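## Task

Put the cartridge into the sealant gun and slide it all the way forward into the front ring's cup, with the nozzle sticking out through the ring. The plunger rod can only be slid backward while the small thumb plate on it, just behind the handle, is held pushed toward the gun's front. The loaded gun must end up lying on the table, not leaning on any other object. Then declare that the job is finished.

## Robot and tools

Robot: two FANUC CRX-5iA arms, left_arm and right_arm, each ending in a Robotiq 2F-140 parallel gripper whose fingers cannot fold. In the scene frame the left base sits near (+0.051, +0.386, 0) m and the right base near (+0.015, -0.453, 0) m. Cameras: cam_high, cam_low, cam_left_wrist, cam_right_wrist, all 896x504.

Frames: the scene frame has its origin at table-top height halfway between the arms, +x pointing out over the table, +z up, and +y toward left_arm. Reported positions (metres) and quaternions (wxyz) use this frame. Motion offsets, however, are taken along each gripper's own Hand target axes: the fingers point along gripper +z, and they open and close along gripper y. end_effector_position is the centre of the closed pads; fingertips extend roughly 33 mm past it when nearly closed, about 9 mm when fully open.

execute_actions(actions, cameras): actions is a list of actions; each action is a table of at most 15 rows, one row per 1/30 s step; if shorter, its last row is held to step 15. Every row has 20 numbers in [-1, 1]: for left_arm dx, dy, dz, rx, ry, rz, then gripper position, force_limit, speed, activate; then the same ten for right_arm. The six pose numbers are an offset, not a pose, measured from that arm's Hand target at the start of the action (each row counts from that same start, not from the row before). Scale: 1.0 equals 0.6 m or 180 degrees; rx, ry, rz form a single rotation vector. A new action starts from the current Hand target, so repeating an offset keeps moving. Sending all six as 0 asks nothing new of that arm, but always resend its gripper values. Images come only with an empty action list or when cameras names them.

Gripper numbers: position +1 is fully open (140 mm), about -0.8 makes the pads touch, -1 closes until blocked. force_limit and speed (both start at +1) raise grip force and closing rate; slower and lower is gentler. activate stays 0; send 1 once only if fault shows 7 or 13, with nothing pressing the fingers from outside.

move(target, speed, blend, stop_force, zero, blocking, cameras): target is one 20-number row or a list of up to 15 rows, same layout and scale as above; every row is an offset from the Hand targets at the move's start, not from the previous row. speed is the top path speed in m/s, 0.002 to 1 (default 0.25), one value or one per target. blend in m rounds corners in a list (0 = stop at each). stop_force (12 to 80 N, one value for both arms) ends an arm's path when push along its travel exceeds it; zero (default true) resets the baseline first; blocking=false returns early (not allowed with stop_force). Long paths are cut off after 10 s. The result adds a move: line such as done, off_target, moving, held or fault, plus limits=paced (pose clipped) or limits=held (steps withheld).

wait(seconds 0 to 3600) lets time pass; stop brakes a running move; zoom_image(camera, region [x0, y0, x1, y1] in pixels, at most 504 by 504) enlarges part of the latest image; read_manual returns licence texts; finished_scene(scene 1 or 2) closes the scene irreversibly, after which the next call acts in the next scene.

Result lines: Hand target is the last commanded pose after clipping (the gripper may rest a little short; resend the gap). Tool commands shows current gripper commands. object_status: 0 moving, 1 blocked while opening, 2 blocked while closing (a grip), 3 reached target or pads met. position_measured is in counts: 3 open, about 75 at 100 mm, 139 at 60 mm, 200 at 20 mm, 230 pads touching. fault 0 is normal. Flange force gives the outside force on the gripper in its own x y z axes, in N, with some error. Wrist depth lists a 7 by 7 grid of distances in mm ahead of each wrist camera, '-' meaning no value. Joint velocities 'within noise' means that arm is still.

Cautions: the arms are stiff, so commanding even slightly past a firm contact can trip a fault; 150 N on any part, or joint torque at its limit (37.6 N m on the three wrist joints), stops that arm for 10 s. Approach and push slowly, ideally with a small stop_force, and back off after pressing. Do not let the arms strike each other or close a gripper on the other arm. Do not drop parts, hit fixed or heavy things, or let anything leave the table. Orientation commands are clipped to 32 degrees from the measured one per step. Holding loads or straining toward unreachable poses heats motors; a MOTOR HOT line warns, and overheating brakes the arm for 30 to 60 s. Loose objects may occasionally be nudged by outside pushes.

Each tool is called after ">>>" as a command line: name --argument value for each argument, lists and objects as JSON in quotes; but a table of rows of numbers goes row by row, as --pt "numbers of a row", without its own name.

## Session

>>> execute_actions --actions '[]'

>>> zoom_image --camera "cam_high" --region '[380, 80, 660, 360]'

Scene clock: 0.00 s.
left_arm: end_effector_position=(+0.6637, +0.1278, +0.1723) position_measured=3 object_status=3 fault=0 end_effector_quat_wxyz=(-0.026, +0.978, -0.201, +0.054) | right_arm: end_effector_position=(+0.6550, -0.2636, +0.1837) position_measured=3 object_status=3 fault=0 end_effector_quat_wxyz=(+0.242, +0.567, -0.441, +0.653)
Joint positions: left_arm=[-0.263 0.476 0.439 -0.056 -1.428 1.402] | right_arm=[0.867 0.84 -0.073 1.291 -1.744 -1.249]
Joint velocities: within noise
Flange force (N): no reading
Wrist depth (mm): cam_left_wrist=[324 311 304 299 283 277 269 / - 312 314 306 292 - 266 / 344 341 319 307 296 289 279 / 349 333 324 314 303 - 283 / 358 338 325 321 309 - 118 / - 99 337 327 322 308 101 / - 105 351 335 321 308 106] | cam_right_wrist=[1955 2254 - - 4035 2719 2429 / - - 2719 1853 763 678 549 / - 141 1604 820 630 507 440 / - 118 671 557 461 131 100 / - 128 509 423 365 319 94 / - 447 390 340 303 272 93 / - 358 320 287 258 237 -]
Hand target: left_arm +0.6637, +0.1278, +0.1723; -0.026, +0.978, -0.201, +0.054 | right_arm +0.6550, -0.2636, +0.1837; +0.242, +0.567, -0.441, +0.653
Tool commands: left_gripper/position=+1.0 left_gripper/force_limit=+1.0 left_gripper/speed=+1.0 left_gripper/activate=+0.0 right_gripper/position=+1.0 right_gripper/force_limit=+1.0 right_gripper/speed=+1.0 right_gripper/activate=+0.0

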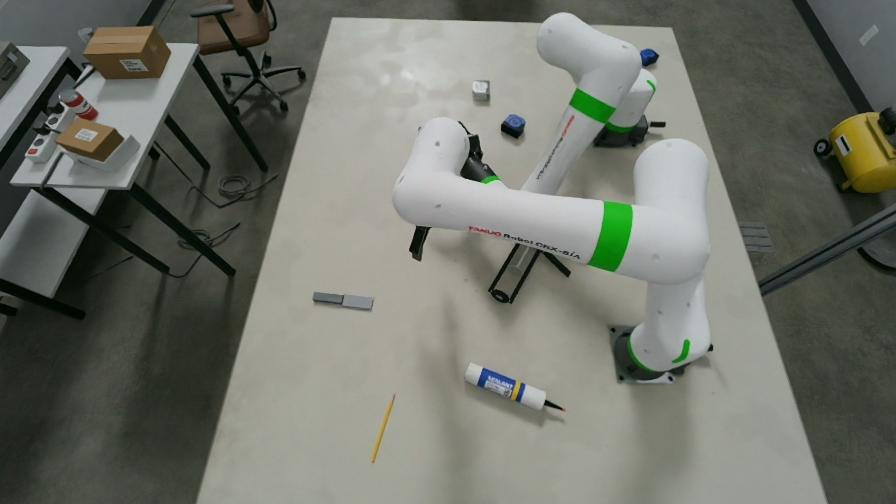

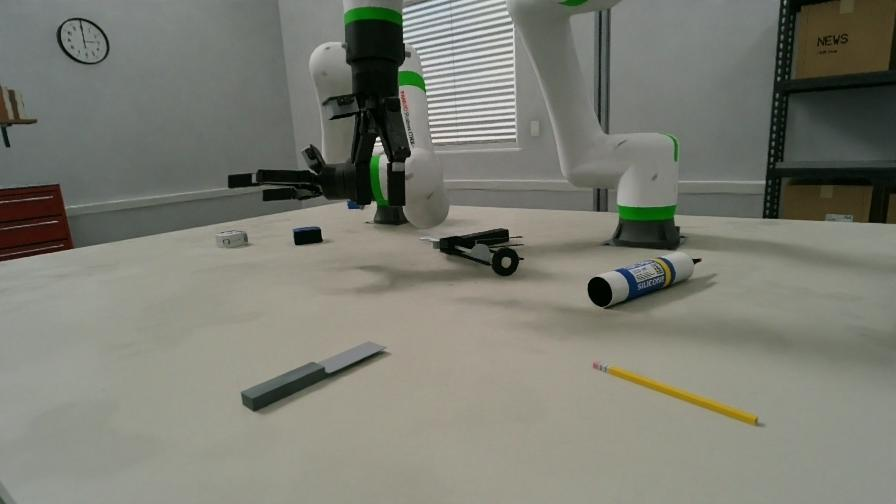

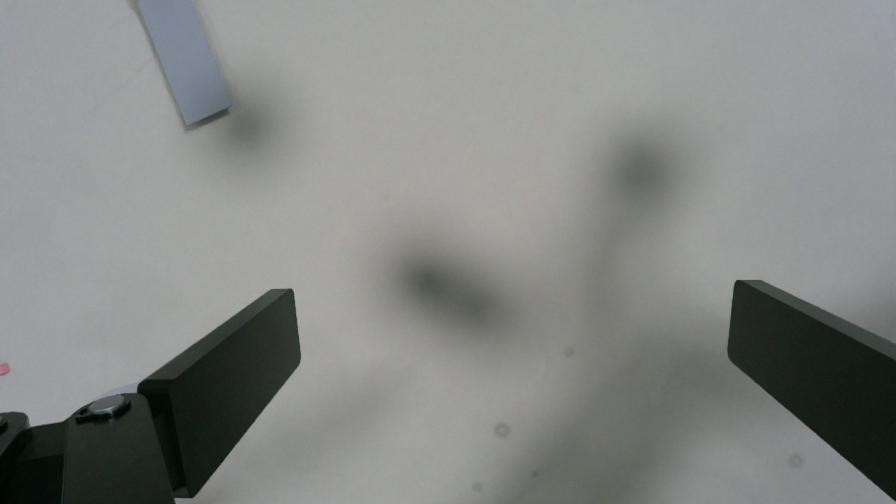

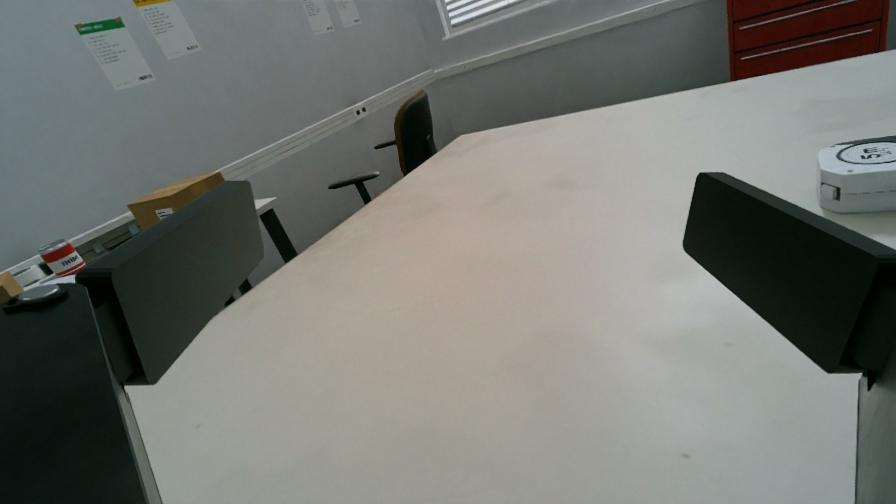

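Scaled by 1.800 from the camera's image (finer frame: 1280x720).

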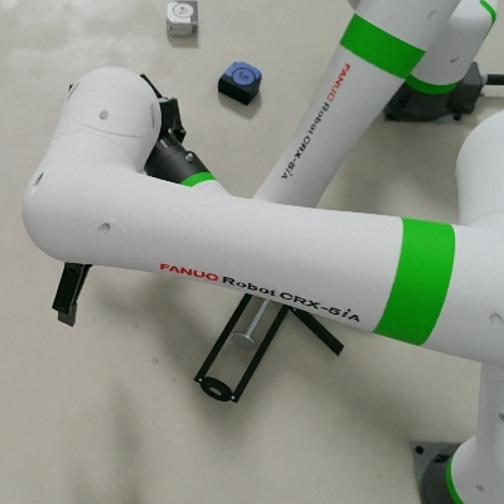

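>>> move --target '[-0.382,0.294,-0.374,-0.0423,-0.0051,0.508,1,1,1,0,0.4415,0.495,-0.156,-0.3002,-0.3971,0.1718,1,1,1,0]' --cameras '["all"]' --speed 0.3

Scene clock: 8.77 s.
left_arm: end_effector_position=(+0.3594, +0.0501, +0.3606) position_measured=3 object_status=3 fault=0 end_effector_quat_wxyz=(+0.000, -0.539, +0.843, +0.000) | right_arm: end_effector_position=(+0.2998, -0.3797, +0.3495) position_measured=3 object_status=3 fault=0 end_effector_quat_wxyz=(+0.000, -0.539, +0.842, -0.001)
Joint positions: left_arm=[-0.569 0.06 0.35 0 -1.861 0.106] | right_arm=[0.697 -0.36 -0.035 0.001 -1.895 -1.144]
Flange force (N): left_arm=[-3.6 5.1 3.6] | right_arm=[0.6 1.8 -0.5]
Wrist depth (mm): cam_left_wrist=[- 457 469 454 - - - / - 473 464 469 - - - / 504 501 - 500 450 473 468 / - - 508 - 477 489 480 / - - 147 - - - 118 / - 99 - - - - 101 / - 94 - - - - 96] | cam_right_wrist=[428 429 425 433 431 434 435 / 453 457 439 462 457 459 462 / 488 478 486 488 487 478 492 / 503 118 521 523 524 131 100 / - 128 562 562 566 562 94 / - 607 607 606 593 607 80 / - 655 662 664 648 669 -]
Hand target: left_arm +0.3594, +0.0501, +0.3605; +0.000, -0.539, +0.843, +0.000 | right_arm +0.2998, -0.3797, +0.3495; +0.000, -0.539, +0.842, -0.001
Off the commanded pose: left_arm 0.000 m, 0 deg | right_arm 0.000 m, 0 deg.
move: done

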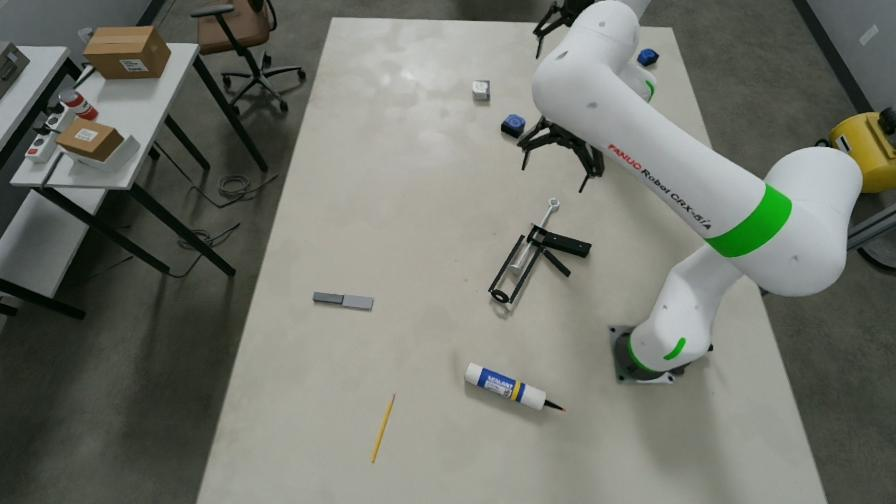

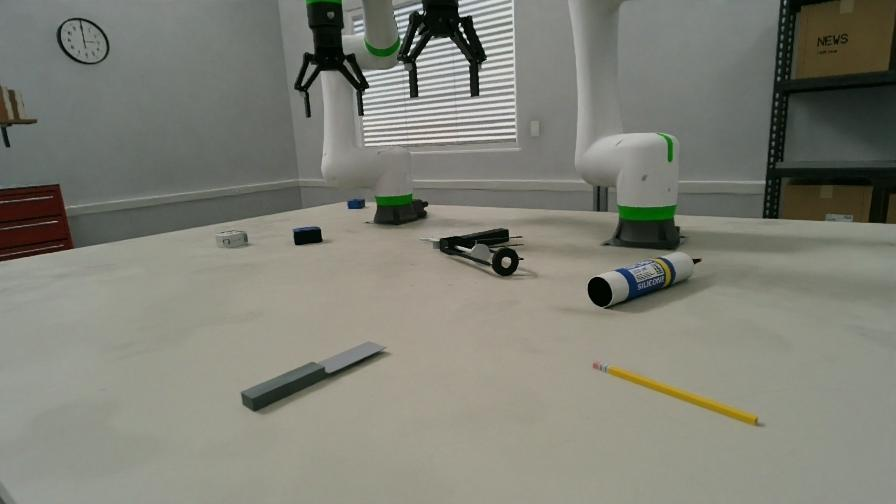

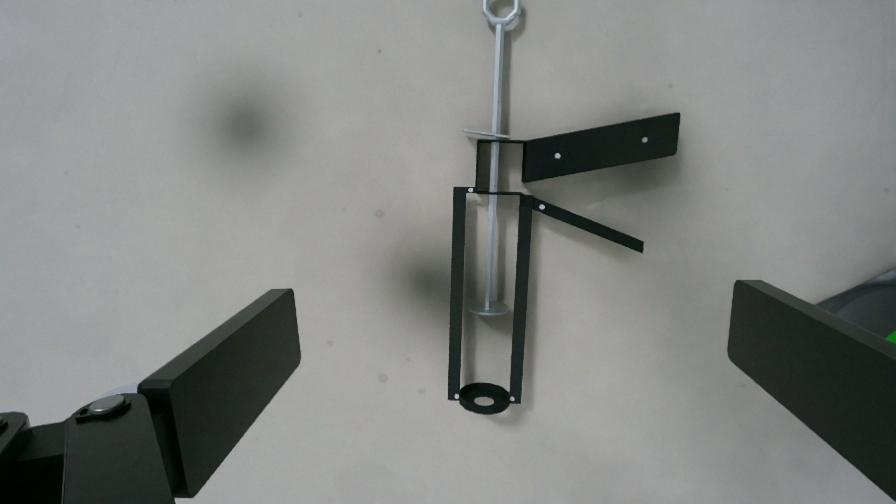

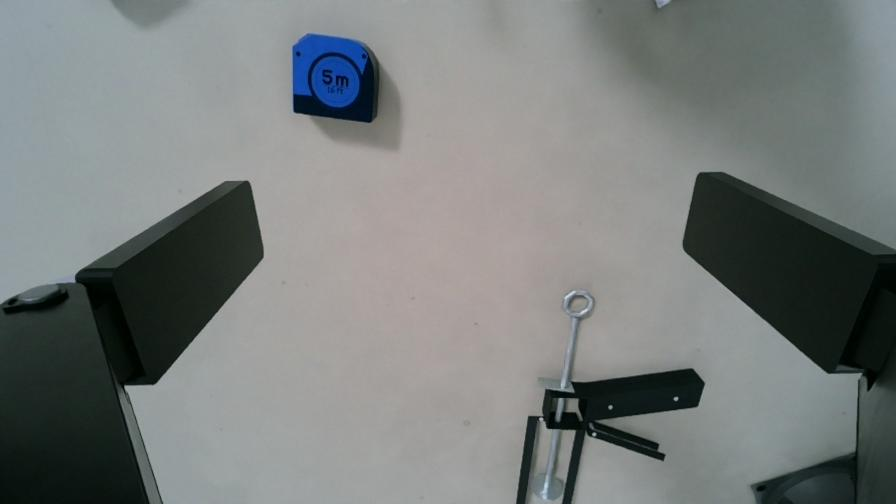

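>>> move --target '[0.137,0.0055,0.333,0,0,-0.989,-0.635,1,-0.5,0,-0.276,0.238,0.316,0.003,-0.1944,0.0115,-0.08,1,1,0]' --cameras '["all"]' --speed 0.25

Scene clock: 20.23 s.
left_arm: end_effector_position=(+0.3218, -0.0230, +0.1606) position_measured=209 object_status=3 fault=0 end_effector_quat_wxyz=(+0.000, +0.852, +0.524, +0.000) | right_arm: end_effector_position=(+0.2397, -0.1696, +0.1596) position_measured=139 object_status=3 fault=0 end_effector_quat_wxyz=(+0.256, -0.499, +0.813, +0.157)
Joint positions: left_arm=[-0.748 0.121 -0.054 0 -1.396 3.392] | right_arm=[1.488 -0.902 -0.955 0.276 -0.964 -2.066]
Flange force (N): left_arm=[5.2 -5.3 1.3] | right_arm=no reading
Wrist depth (mm): cam_left_wrist=[289 277 275 268 273 264 261 / 295 292 286 264 276 278 269 / 305 298 266 269 288 - 280 / 314 311 307 300 297 296 286 / 329 321 316 122 302 303 297 / 339 - 88 91 89 92 308 / 357 - 72 70 - 74 68] | cam_right_wrist=[254 255 255 257 258 260 262 / 297 297 299 300 303 306 307 / 357 359 334 363 336 355 373 / 446 411 107 436 120 96 448 / - 90 73 543 630 75 74 / - - - 270 - - - / - - - 247 - - -]
Hand target: left_arm +0.3219, -0.0230, +0.1606; +0.000, +0.852, +0.524, +0.000 | right_arm +0.2397, -0.1697, +0.1596; +0.256, -0.499, +0.813, +0.157
Off the commanded pose: left_arm 0.000 m, 0 deg | right_arm 0.000 m, 0 deg.
move: done

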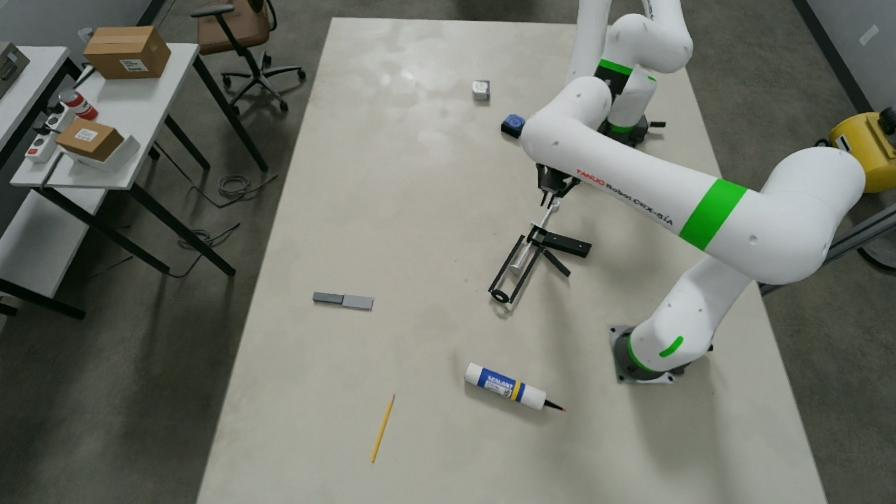

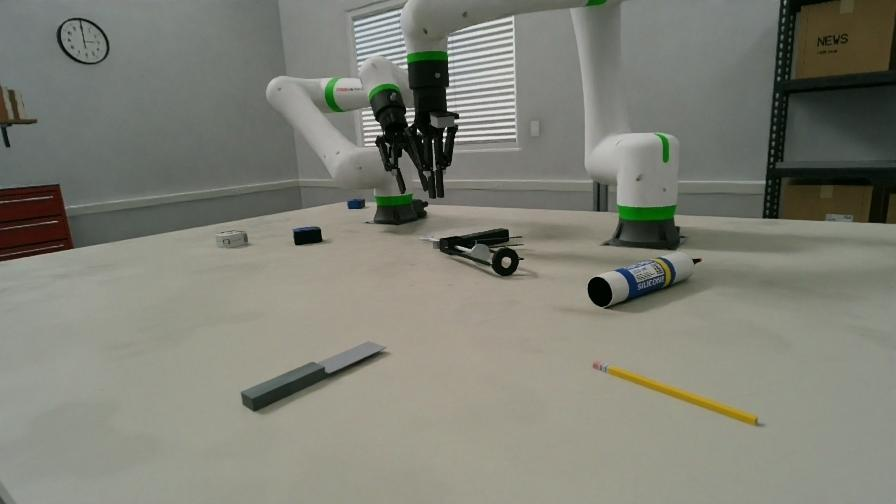

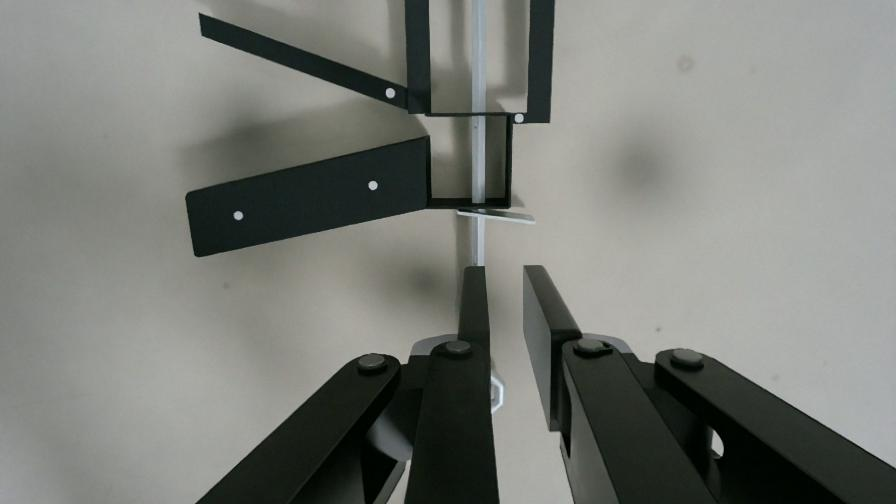

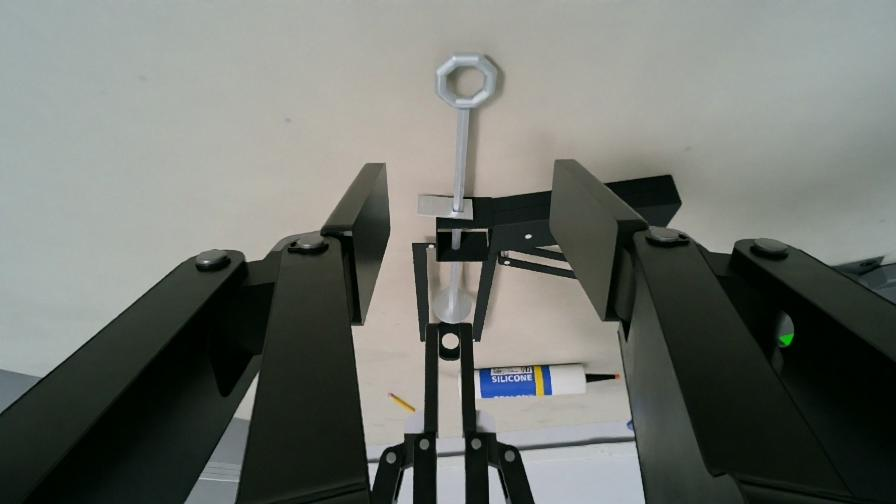

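>>> move --pt "-0.0367 -0.02 0.1 0 0 0 -0.484 1 -0.5 0 0 0 0 0 0 0 -0.08 1 1 0" --pt "-0.0367 -0.02 0.1925 0 0 0 -0.484 1 -0.5 0 0.012 0.001 0.12 0 0 0 -0.08 1 1 0" --cameras '["cam_left_wrist","cam_right_wrist","cam_low"]' --speed 0.12

>>> zoom_image --camera "cam_low" --region '[370, 150, 550, 290]'

Scene clock: 24.10 s.
left_arm: end_effector_position=(+0.3012, -0.0372, +0.0451) position_measured=190 object_status=3 fault=0 end_effector_quat_wxyz=(+0.000, +0.852, +0.524, +0.000) | right_arm: end_effector_position=(+0.2552, -0.1379, +0.0964) position_measured=139 object_status=3 fault=0 end_effector_quat_wxyz=(+0.256, -0.499, +0.813, +0.157)
Joint positions: left_arm=[-0.8 0.21 -0.233 0 -1.128 3.444] | right_arm=[1.396 -0.695 -1.041 0.289 -0.657 -2.059]
Flange force (N): left_arm=[4.5 -3.9 -0.5] | right_arm=no reading
Wrist depth (mm): cam_left_wrist=[174 171 170 166 146 162 159 / 180 175 144 170 168 168 164 / 154 152 150 173 172 172 170 / 160 191 187 184 180 178 176 / 200 198 194 171 137 184 182 / 209 205 93 123 114 87 187 / 216 69 75 74 190 77 69] | cam_right_wrist=[187 187 187 189 189 191 192 / 218 219 219 217 223 224 225 / 263 264 246 263 247 271 272 / 328 301 107 306 136 96 327 / - 90 69 237 224 75 74 / - - - 214 214 - - / - - - 191 - - -]
Hand target: left_arm +0.3012, -0.0372, +0.0451; +0.000, +0.852, +0.524, +0.000 | right_arm +0.2552, -0.1379, +0.0964; +0.256, -0.499, +0.813, +0.157
Off the commanded pose: left_arm 0.000 m, 0 deg | right_arm 0.000 m, 0 deg.
move: done
Images, in order (width x height): cam_low 896x504, cam_left_wrist 896x504, cam_right_wrist 896x504.

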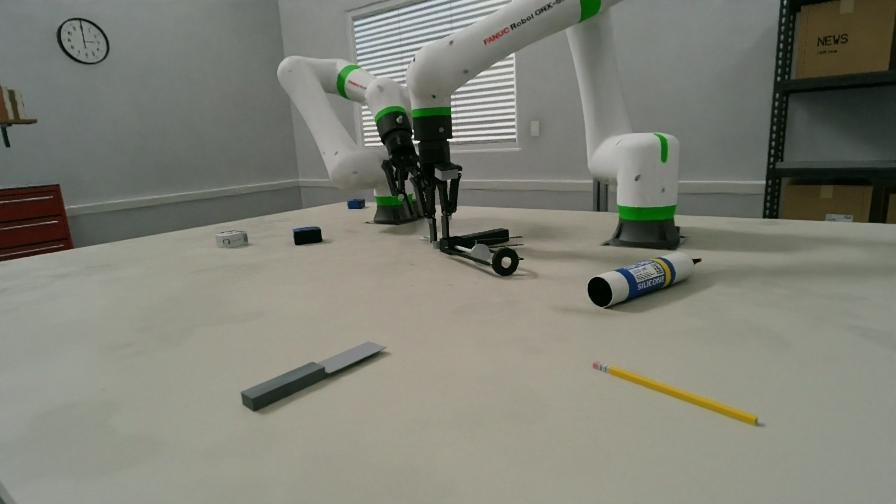

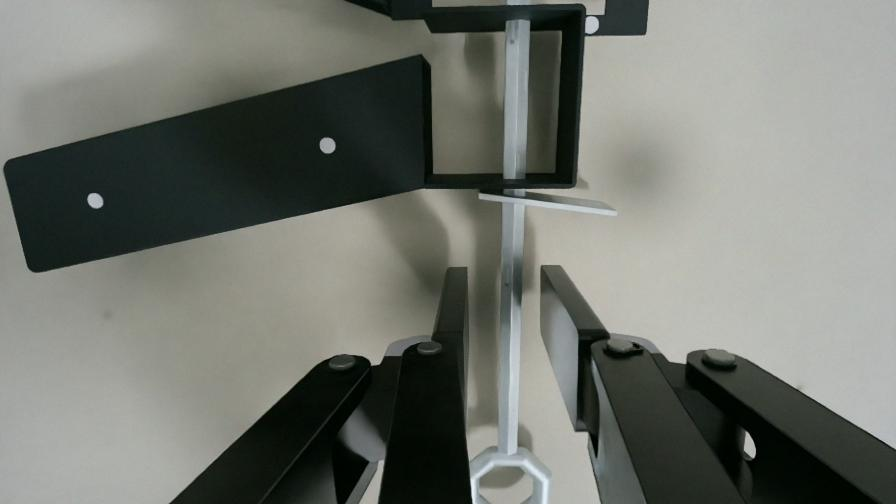

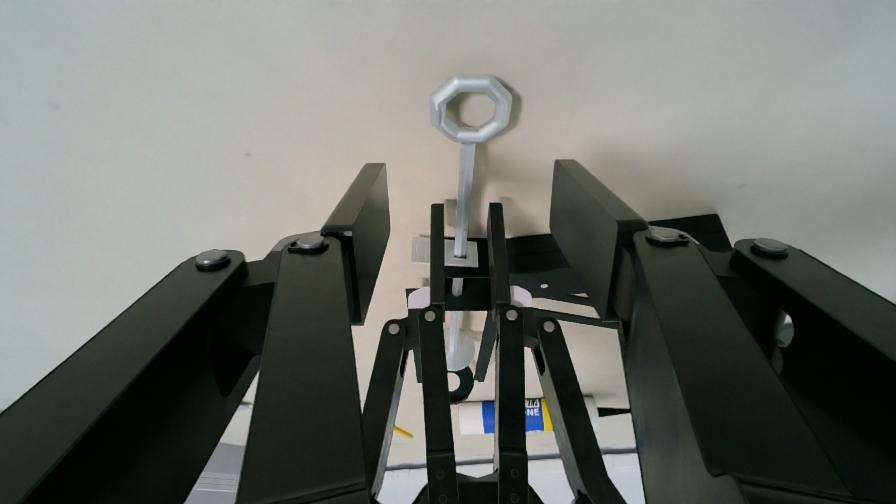

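Scaled by 2.800 from the camera's image (finer frame: 1280x720).

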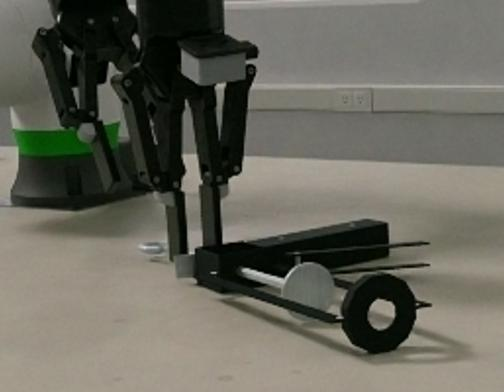

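>>> move --pt "0.0267 0.004 0 0 0 0 -0.6 1 -0.5 0 0.0057 0 0.107 0 0 0 -0.08 0 -0.7 0" --pt "0.0267 0.004 0 0 0 0 -0.6 1 -0.5 0 0.0057 0 0.107 0 0 0 -1 0 -0.7 0" --cameras '["cam_left_wrist","cam_right_wrist","cam_low"]' --speed 0.06

>>> zoom_image --camera "cam_low" --region '[370, 150, 550, 290]'

Scene clock: 27.77 s.
left_arm: end_effector_position=(+0.3106, -0.0240, +0.0451) position_measured=205 object_status=3 fault=0 end_effector_quat_wxyz=(+0.000, +0.852, +0.524, +0.000) | right_arm: end_effector_position=(+0.2705, -0.1076, +0.0418) position_measured=222 object_status=0 fault=0 end_effector_quat_wxyz=(+0.256, -0.499, +0.813, +0.157)
Joint positions: left_arm=[-0.766 0.195 -0.251 0 -1.125 3.409] | right_arm=[1.318 -0.441 -1.095 0.398 -0.344 -2.139]
Flange force (N): left_arm=[0.3 -6.3 -1.3] | right_arm=no reading
Wrist depth (mm): cam_left_wrist=[174 171 142 163 162 161 160 / - 180 176 172 150 167 164 / 186 181 149 175 174 172 169 / 160 157 155 171 171 179 176 / 168 198 195 138 141 184 181 / 206 205 88 97 95 89 189 / 218 211 72 70 72 72 69] | cam_right_wrist=[128 128 129 129 130 131 131 / 145 150 151 151 152 154 155 / 180 181 182 158 185 186 187 / 226 227 208 96 211 224 237 / 303 269 74 72 76 71 303 / - - - - - 66 - / - - - - - - -]
Hand target: left_arm +0.3106, -0.0240, +0.0451; +0.000, +0.852, +0.524, +0.000 | right_arm +0.2705, -0.1076, +0.0418; +0.256, -0.499, +0.813, +0.157
Off the commanded pose: left_arm 0.000 m, 0 deg | right_arm 0.000 m, 0 deg.
move: done
Images, in order (width x height): cam_low 896x504, cam_left_wrist 896x504, cam_right_wrist 896x504.

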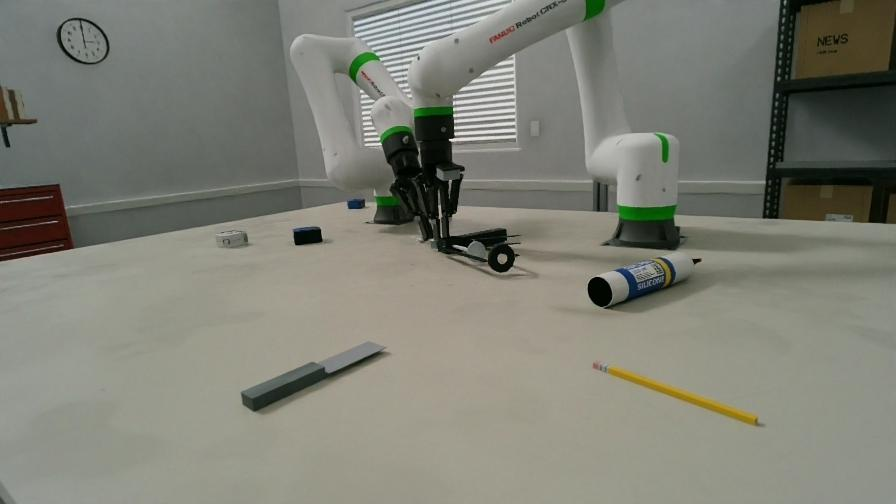

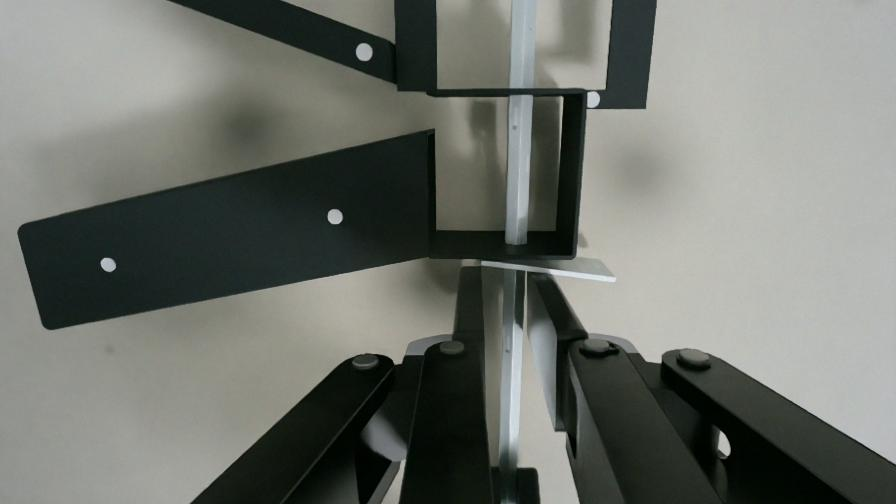

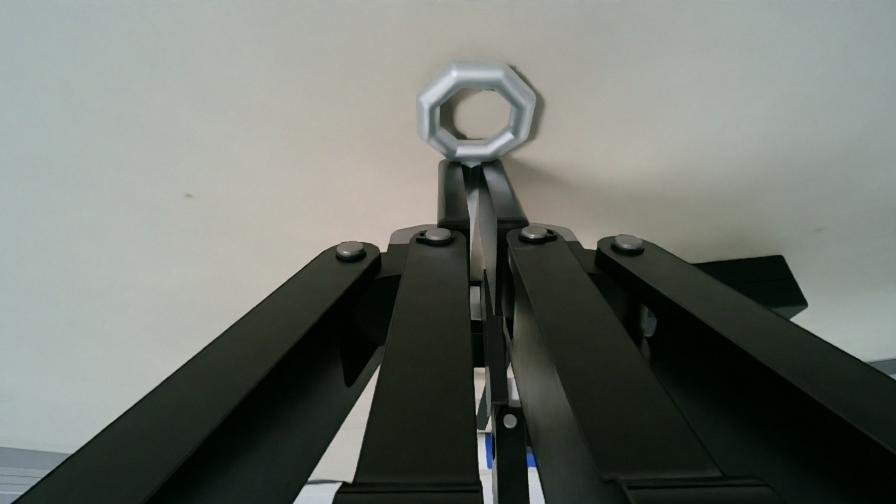

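Scaled by 2.800 from the camera's image (finer frame: 1280x720).

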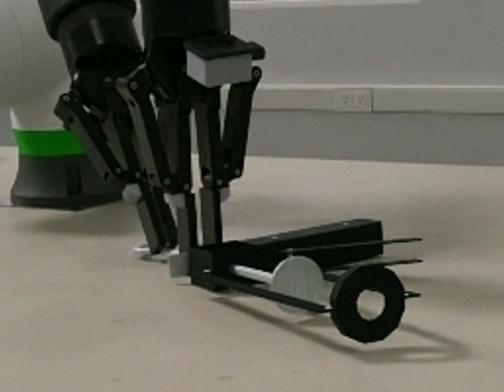

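>>> move --target '[0,0,0,0,0,0,-0.6,1,-0.5,0,0.157,0,-0.110,0,0,0,-1,0,-0.7,0]' --cameras '["cam_left_wrist","cam_high"]' --speed 0.05

>>> zoom_image --camera "cam_high" --region '[450, 170, 630, 320]'

Scene clock: 31.13 s.
left_arm: end_effector_position=(+0.3106, -0.0240, +0.0452) position_measured=205 object_status=3 fault=0 end_effector_quat_wxyz=(+0.000, +0.852, +0.524, +0.000) | right_arm: end_effector_position=(+0.2193, -0.2100, +0.0425) position_measured=222 object_status=2 fault=0 end_effector_quat_wxyz=(+0.218, -0.511, +0.814, +0.169)
Joint positions: left_arm=[-0.766 0.195 -0.251 0 -1.125 3.409] | right_arm=[1.413 -0.979 -1.184 0.149 -0.822 -1.949]
Flange force (N): left_arm=[-0.2 -5.5 -2.7] | right_arm=no reading
Wrist depth (mm): cam_left_wrist=[174 172 142 165 163 162 160 / 180 178 176 169 148 167 164 / - 182 147 154 172 173 170 / 159 156 153 171 170 178 176 / 200 198 194 167 142 184 181 / 209 207 88 97 94 87 188 / 216 211 72 70 72 72 69] | cam_right_wrist=[125 125 129 130 135 138 140 / 144 146 149 153 155 160 163 / 170 172 177 164 186 193 198 / 204 211 199 96 211 230 250 / 261 237 74 72 76 71 317 / - - - - - 66 - / - - - - - - -]
Hand target: left_arm +0.3106, -0.0240, +0.0451; +0.000, +0.852, +0.524, +0.000 | right_arm +0.2184, -0.2101, +0.0420; +0.256, -0.499, +0.813, +0.157
Off the commanded pose: left_arm 0.000 m, 0 deg | right_arm 0.001 m, 5 deg.
joint sent to its limit (right arm) — joint 3 (elbow), lower limit, where the elbow is as bent as it goes. The joint targets are off in orientation, not in position.
move: off_target (right_arm)
Images, in order (width x height): cam_high 896x504, cam_left_wrist 896x504.

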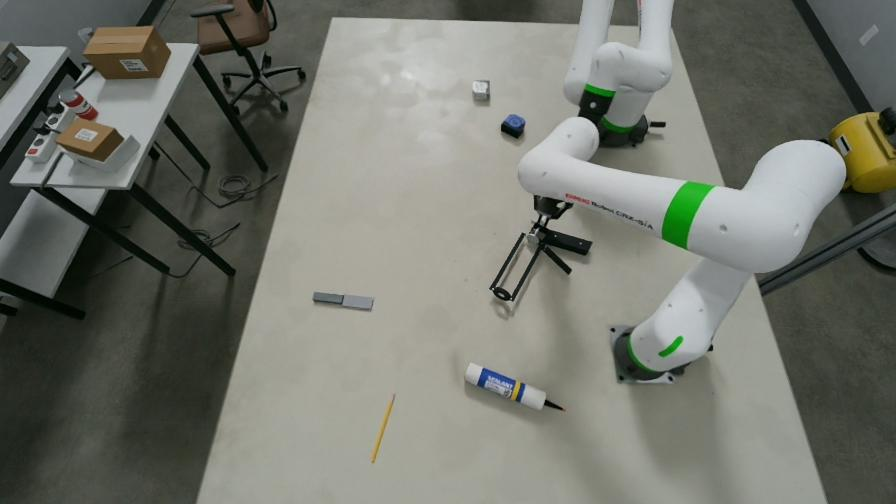

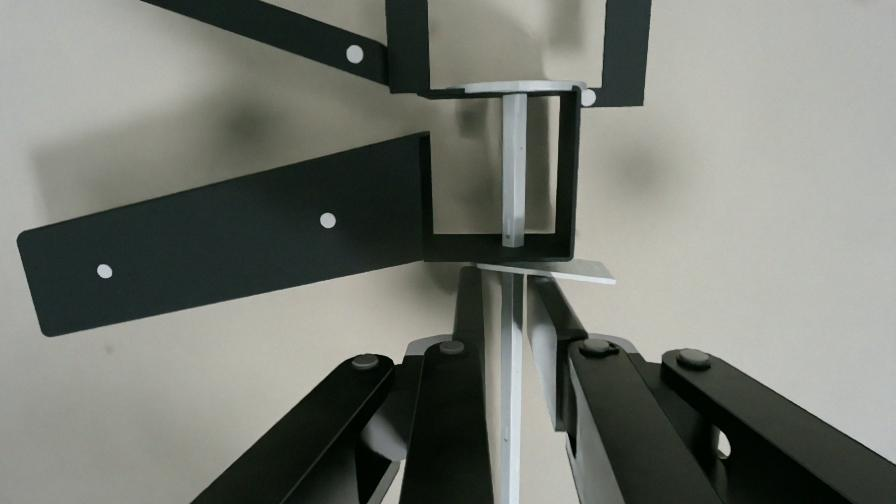

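Scaled by 2.800 from the camera's image (finer frame: 1280x720).

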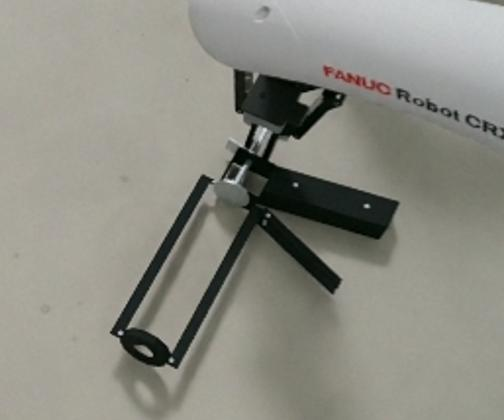

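>>> move --pt "0 0 -0.3 0 0 0 -0.6 1 0 0 0 0 0 0 0 0 -1 0 -0.7 0" --pt "0.8245 -0.159 -0.358 0 0 0.471 0.43 1 0 0 0 0 0 0 0 0 -1 0 -0.7 0" --cameras '["cam_left_wrist","cam_high","cam_low"]' --speed 0.3

Scene clock: 38.00 s.
left_arm: end_effector_position=(+0.4485, +0.4605, +0.2601) position_measured=75 object_status=0 fault=0 end_effector_quat_wxyz=(+0.000, +0.982, -0.187, +0.000) | right_arm: end_effector_position=(+0.2193, -0.2100, +0.0426) position_measured=222 object_status=2 fault=0 end_effector_quat_wxyz=(+0.218, -0.511, +0.814, +0.169)
Joint positions: left_arm=[0.483 -0.114 -0.057 0 -1.627 0.681] | right_arm=[1.412 -0.98 -1.184 0.148 -0.822 -1.948]
Flange force (N): left_arm=[-5.0 0.6 1.0] | right_arm=no reading
Wrist depth (mm): cam_left_wrist=[- 376 - 364 - 357 348 / - - - 353 371 365 358 / 391 - - 344 388 378 373 / - - 398 357 - - - / - 429 143 361 - 131 - / - 90 118 423 431 108 87 / - - - - - - -] | cam_right_wrist=[125 125 129 130 135 138 140 / 144 147 148 153 156 160 163 / 170 172 177 163 186 193 199 / 204 211 199 96 210 228 250 / 260 237 74 72 76 71 316 / - - - - - 66 - / - - - - - - -]
Hand target: left_arm +0.4485, +0.4605, +0.2601; +0.000, +0.982, -0.187, +0.000 | right_arm +0.2184, -0.2101, +0.0420; +0.256, -0.499, +0.813, +0.157
Off the commanded pose: left_arm 0.000 m, 0 deg | right_arm 0.001 m, 5 deg.
joint sent to its limit (right arm) — joint 3 (elbow), lower limit, where the elbow is as bent as it goes. The joint targets are off in orientation, not in position.
move: done
Images, in order (width x height): cam_high 896x504, cam_low 896x504, cam_left_wrist 896x504.

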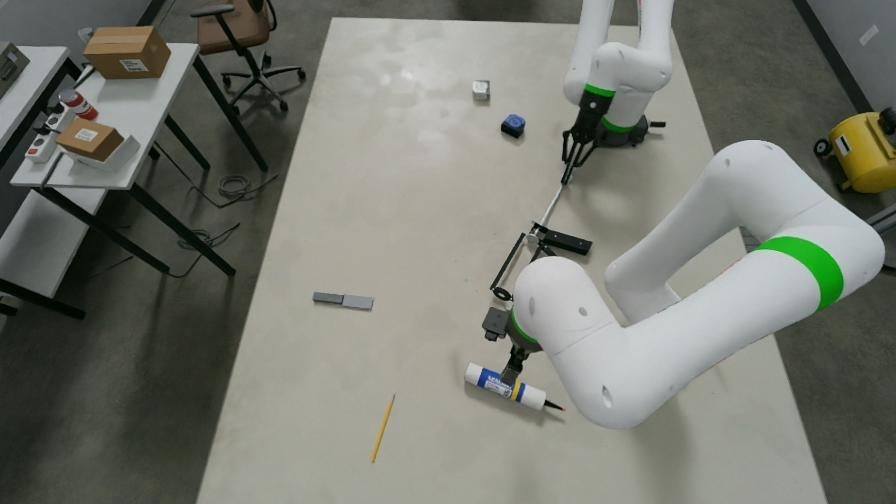

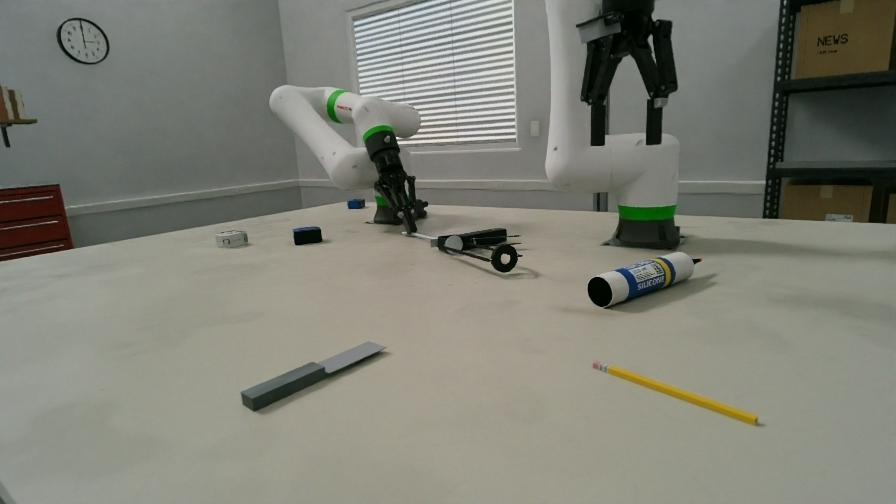

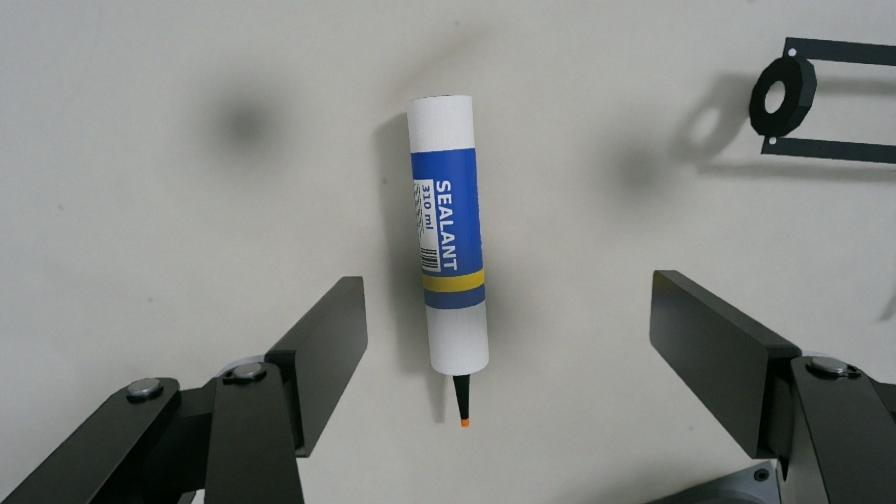

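>>> move --target '[-0.0467,-0.0583,0.233,0,0,-0.018,0.3,1,0,0,0,0,0,0,0,0,-1,0,-0.7,0]' --cameras '["cam_left_wrist"]' --speed 0.2

Scene clock: 40.20 s.
left_arm: end_effector_position=(+0.4353, +0.5034, +0.1203) position_measured=91 object_status=3 fault=0 end_effector_quat_wxyz=(+0.000, +0.987, -0.159, +0.000) | right_arm: end_effector_position=(+0.2193, -0.2100, +0.0426) position_measured=222 object_status=2 fault=0 end_effector_quat_wxyz=(+0.218, -0.511, +0.814, +0.169)
Joint positions: left_arm=[0.596 -0.083 -0.358 0 -1.296 0.624] | right_arm=[1.412 -0.98 -1.184 0.148 -0.822 -1.948]
Flange force (N): left_arm=[-5.3 1.0 -0.2] | right_arm=no reading
Wrist depth (mm): cam_left_wrist=[245 242 241 199 231 229 227 / 254 250 247 242 237 238 232 / 262 259 254 250 245 246 242 / 271 272 267 217 214 254 249 / 277 279 142 225 264 137 257 / - 91 100 273 273 115 85 / - 76 - 295 287 284 -] | cam_right_wrist=[125 125 129 130 135 138 140 / 144 146 149 153 155 160 163 / 170 172 177 164 187 193 198 / 205 211 199 96 210 229 250 / 260 238 74 72 76 71 317 / - - - - - 66 - / - - - - - - -]
Hand target: left_arm +0.4353, +0.5034, +0.1203; +0.000, +0.987, -0.159, +0.000 | right_arm +0.2184, -0.2101, +0.0420; +0.256, -0.499, +0.813, +0.157
Off the commanded pose: left_arm 0.000 m, 0 deg | right_arm 0.001 m, 5 deg.
joint sent to its limit (right arm) — joint 3 (elbow), lower limit, where the elbow is as bent as it goes. The joint targets are off in orientation, not in position.
move: done

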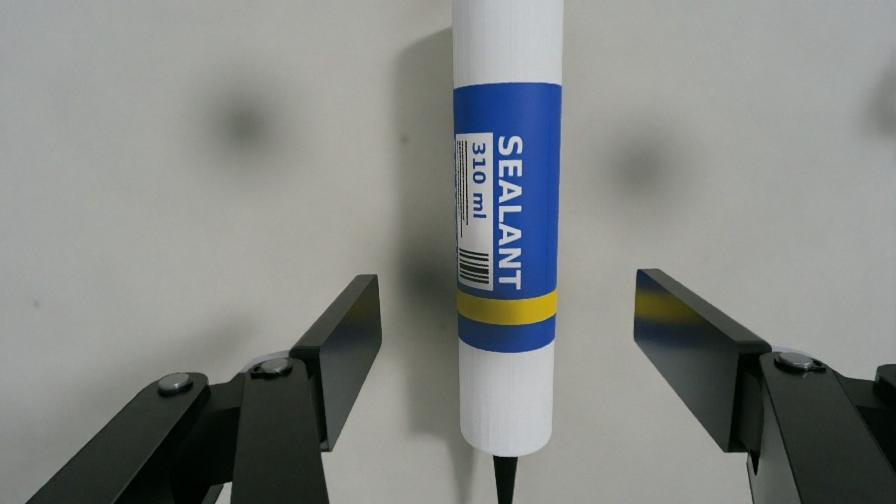

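>>> move --pt "0 0 0.1005 0 0 0 0.3 0.5 -1 0 0 0 0 0 0 0 -1 0 -0.7 0" --pt "0 0 0.1005 0 0 0 -1 0.5 -1 0 0 0 0 0 0 0 -1 0 -0.7 0" --speed 0.1

>>> wait --seconds 0.6

>>> move --target '[0,0,-0.25,0,0,0,-1,0.5,-1,0,0,0,0,0,0,0,-1,0,-0.7,0]' --cameras '["cam_left_wrist","cam_low"]' --speed 0.12

Scene clock: 43.73 s.
left_arm: end_effector_position=(+0.4353, +0.5034, +0.0600) position_measured=163 object_status=0 fault=0 end_effector_quat_wxyz=(+0.000, +0.987, -0.159, +0.000) | right_arm: end_effector_position=(+0.2193, -0.2100, +0.0426) position_measured=222 object_status=2 fault=0 end_effector_quat_wxyz=(+0.218, -0.511, +0.814, +0.169)
Joint positions: left_arm=[0.596 -0.028 -0.455 0 -1.143 0.624] | right_arm=[1.412 -0.98 -1.184 0.148 -0.822 -1.948]
Flange force (N): left_arm=[-10.4 2.7 -20.9] | right_arm=no reading
Wrist depth (mm): cam_left_wrist=[187 186 183 141 138 175 174 / - 192 189 145 144 182 180 / 201 198 196 147 150 188 186 / 208 205 203 153 156 194 192 / 216 213 209 153 155 199 198 / 224 220 95 161 159 88 86 / 231 69 80 170 171 - 68] | cam_right_wrist=[125 125 129 130 135 138 140 / 144 146 148 153 156 160 163 / 169 172 177 164 186 193 198 / 205 211 198 96 211 229 250 / 260 238 74 72 76 71 317 / - - - - - 66 - / - - - - - - -]
Hand target: left_arm +0.4352, +0.5034, +0.0600; +0.000, +0.987, -0.159, +0.000 | right_arm +0.2184, -0.2101, +0.0420; +0.256, -0.499, +0.813, +0.157
Off the commanded pose: left_arm 0.000 m, 0 deg | right_arm 0.001 m, 5 deg.
joint sent to its limit (right arm) — joint 3 (elbow), lower limit, where the elbow is as bent as it goes. The joint targets are off in orientation, not in position.
move: done

Scene clock: 44.33 s.
left_arm: end_effector_position=(+0.4352, +0.5034, +0.0600) position_measured=163 object_status=2 fault=0 end_effector_quat_wxyz=(+0.000, +0.987, -0.159, +0.000) | right_arm: end_effector_position=(+0.2193, -0.2100, +0.0426) position_measured=222 object_status=2 fault=0 end_effector_quat_wxyz=(+0.218, -0.511, +0.814, +0.169)
Joint positions: left_arm=[0.596 -0.028 -0.455 0 -1.143 0.624] | right_arm=[1.412 -0.98 -1.184 0.148 -0.822 -1.948]
Flange force (N): left_arm=[-9.0 2.8 -21.2] | right_arm=no reading
Wrist depth (mm): cam_left_wrist=[188 185 183 141 147 176 174 / 194 193 188 146 149 184 180 / 201 198 196 151 150 188 185 / 208 206 203 155 156 196 192 / 216 214 209 153 156 199 197 / 225 220 95 160 160 88 85 / 231 69 80 171 169 - 68] | cam_right_wrist=[125 125 129 130 135 138 140 / 144 146 148 153 156 160 163 / 170 172 177 164 186 191 198 / 204 211 199 96 211 227 251 / 259 238 74 72 76 71 317 / - - - - - 66 - / - - - - - - -]
Hand target: left_arm +0.4352, +0.5034, +0.0600; +0.000, +0.987, -0.159, +0.000 | right_arm +0.2184, -0.2101, +0.0420; +0.256, -0.499, +0.813, +0.157
Tool commands: left_gripper/position=-1.0 left_gripper/force_limit=+0.5 left_gripper/speed=-1.0 left_gripper/activate=+0.0 right_gripper/position=-1.0 right_gripper/force_limit=+0.0 right_gripper/speed=-0.7 right_gripper/activate=+0.0
Off the commanded pose: left_arm 0.000 m, 0 deg | right_arm 0.001 m, 5 deg.
wait: 0.60 s; at rest by 0.17 s

Scene clock: 45.93 s.
left_arm: end_effector_position=(+0.4353, +0.5032, +0.2102) position_measured=163 object_status=2 fault=0 end_effector_quat_wxyz=(+0.000, +0.987, -0.159, +0.000) | right_arm: end_effector_position=(+0.2193, -0.2100, +0.0426) position_measured=222 object_status=2 fault=0 end_effector_quat_wxyz=(+0.218, -0.511, +0.814, +0.169)
Joint positions: left_arm=[0.596 -0.121 -0.18 0 -1.512 0.624] | right_arm=[1.412 -0.98 -1.184 0.148 -0.822 -1.948]
Flange force (N): left_arm=[-5.5 1.0 4.9] | right_arm=no reading
Wrist depth (mm): cam_left_wrist=[334 - 316 141 139 309 305 / 341 337 336 143 143 319 318 / 354 348 347 147 330 331 314 / - - 358 153 165 342 338 / 371 - 366 154 155 353 - / 394 - 95 161 160 88 81 / - 69 80 169 169 - 68] | cam_right_wrist=[125 125 129 130 135 138 140 / 144 146 148 153 156 160 163 / 170 172 177 164 186 193 198 / 205 211 199 96 210 229 251 / 260 237 74 72 76 71 317 / - - - - - 66 - / - - - - - - -]
Hand target: left_arm +0.4353, +0.5033, +0.2100; +0.000, +0.987, -0.159, +0.000 | right_arm +0.2184, -0.2101, +0.0420; +0.256, -0.499, +0.813, +0.157
Off the commanded pose: left_arm 0.000 m, 0 deg | right_arm 0.001 m, 5 deg.
joint sent to its limit (right arm) — joint 3 (elbow), lower limit, where the elbow is as bent as it goes. The joint targets are off in orientation, not in position.
move: done
Images, in order (width x height): cam_low 896x504, cam_left_wrist 896x504.

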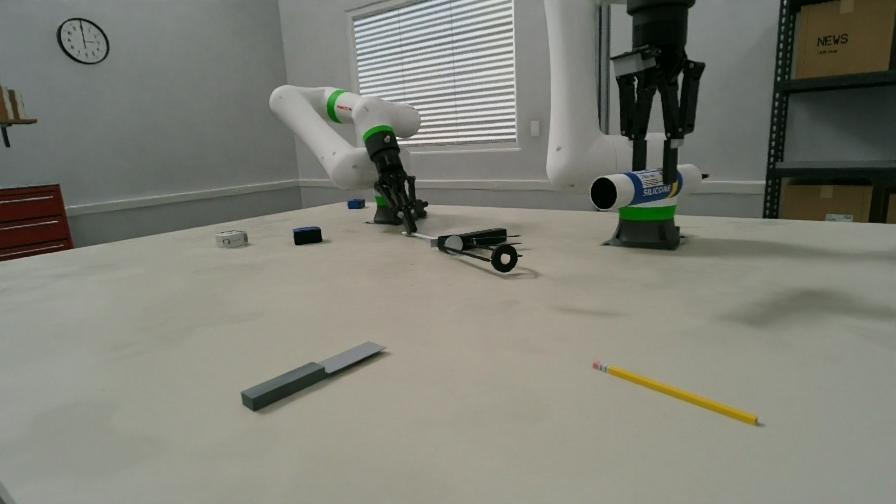

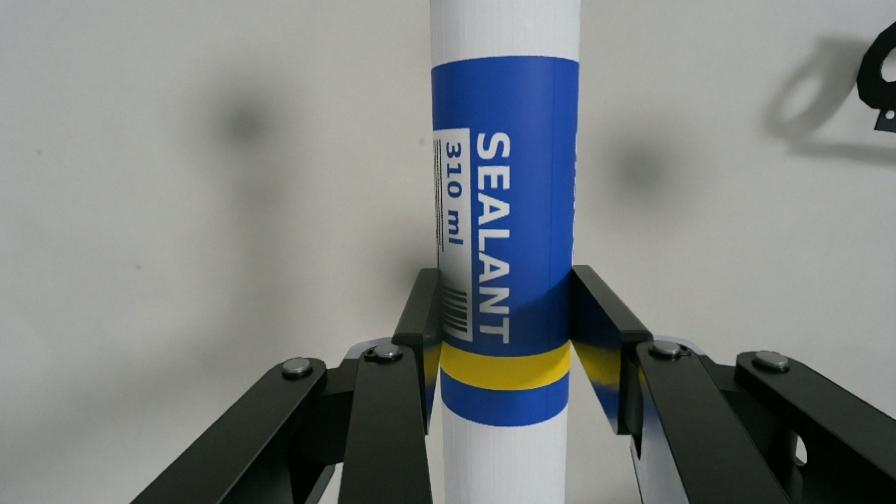

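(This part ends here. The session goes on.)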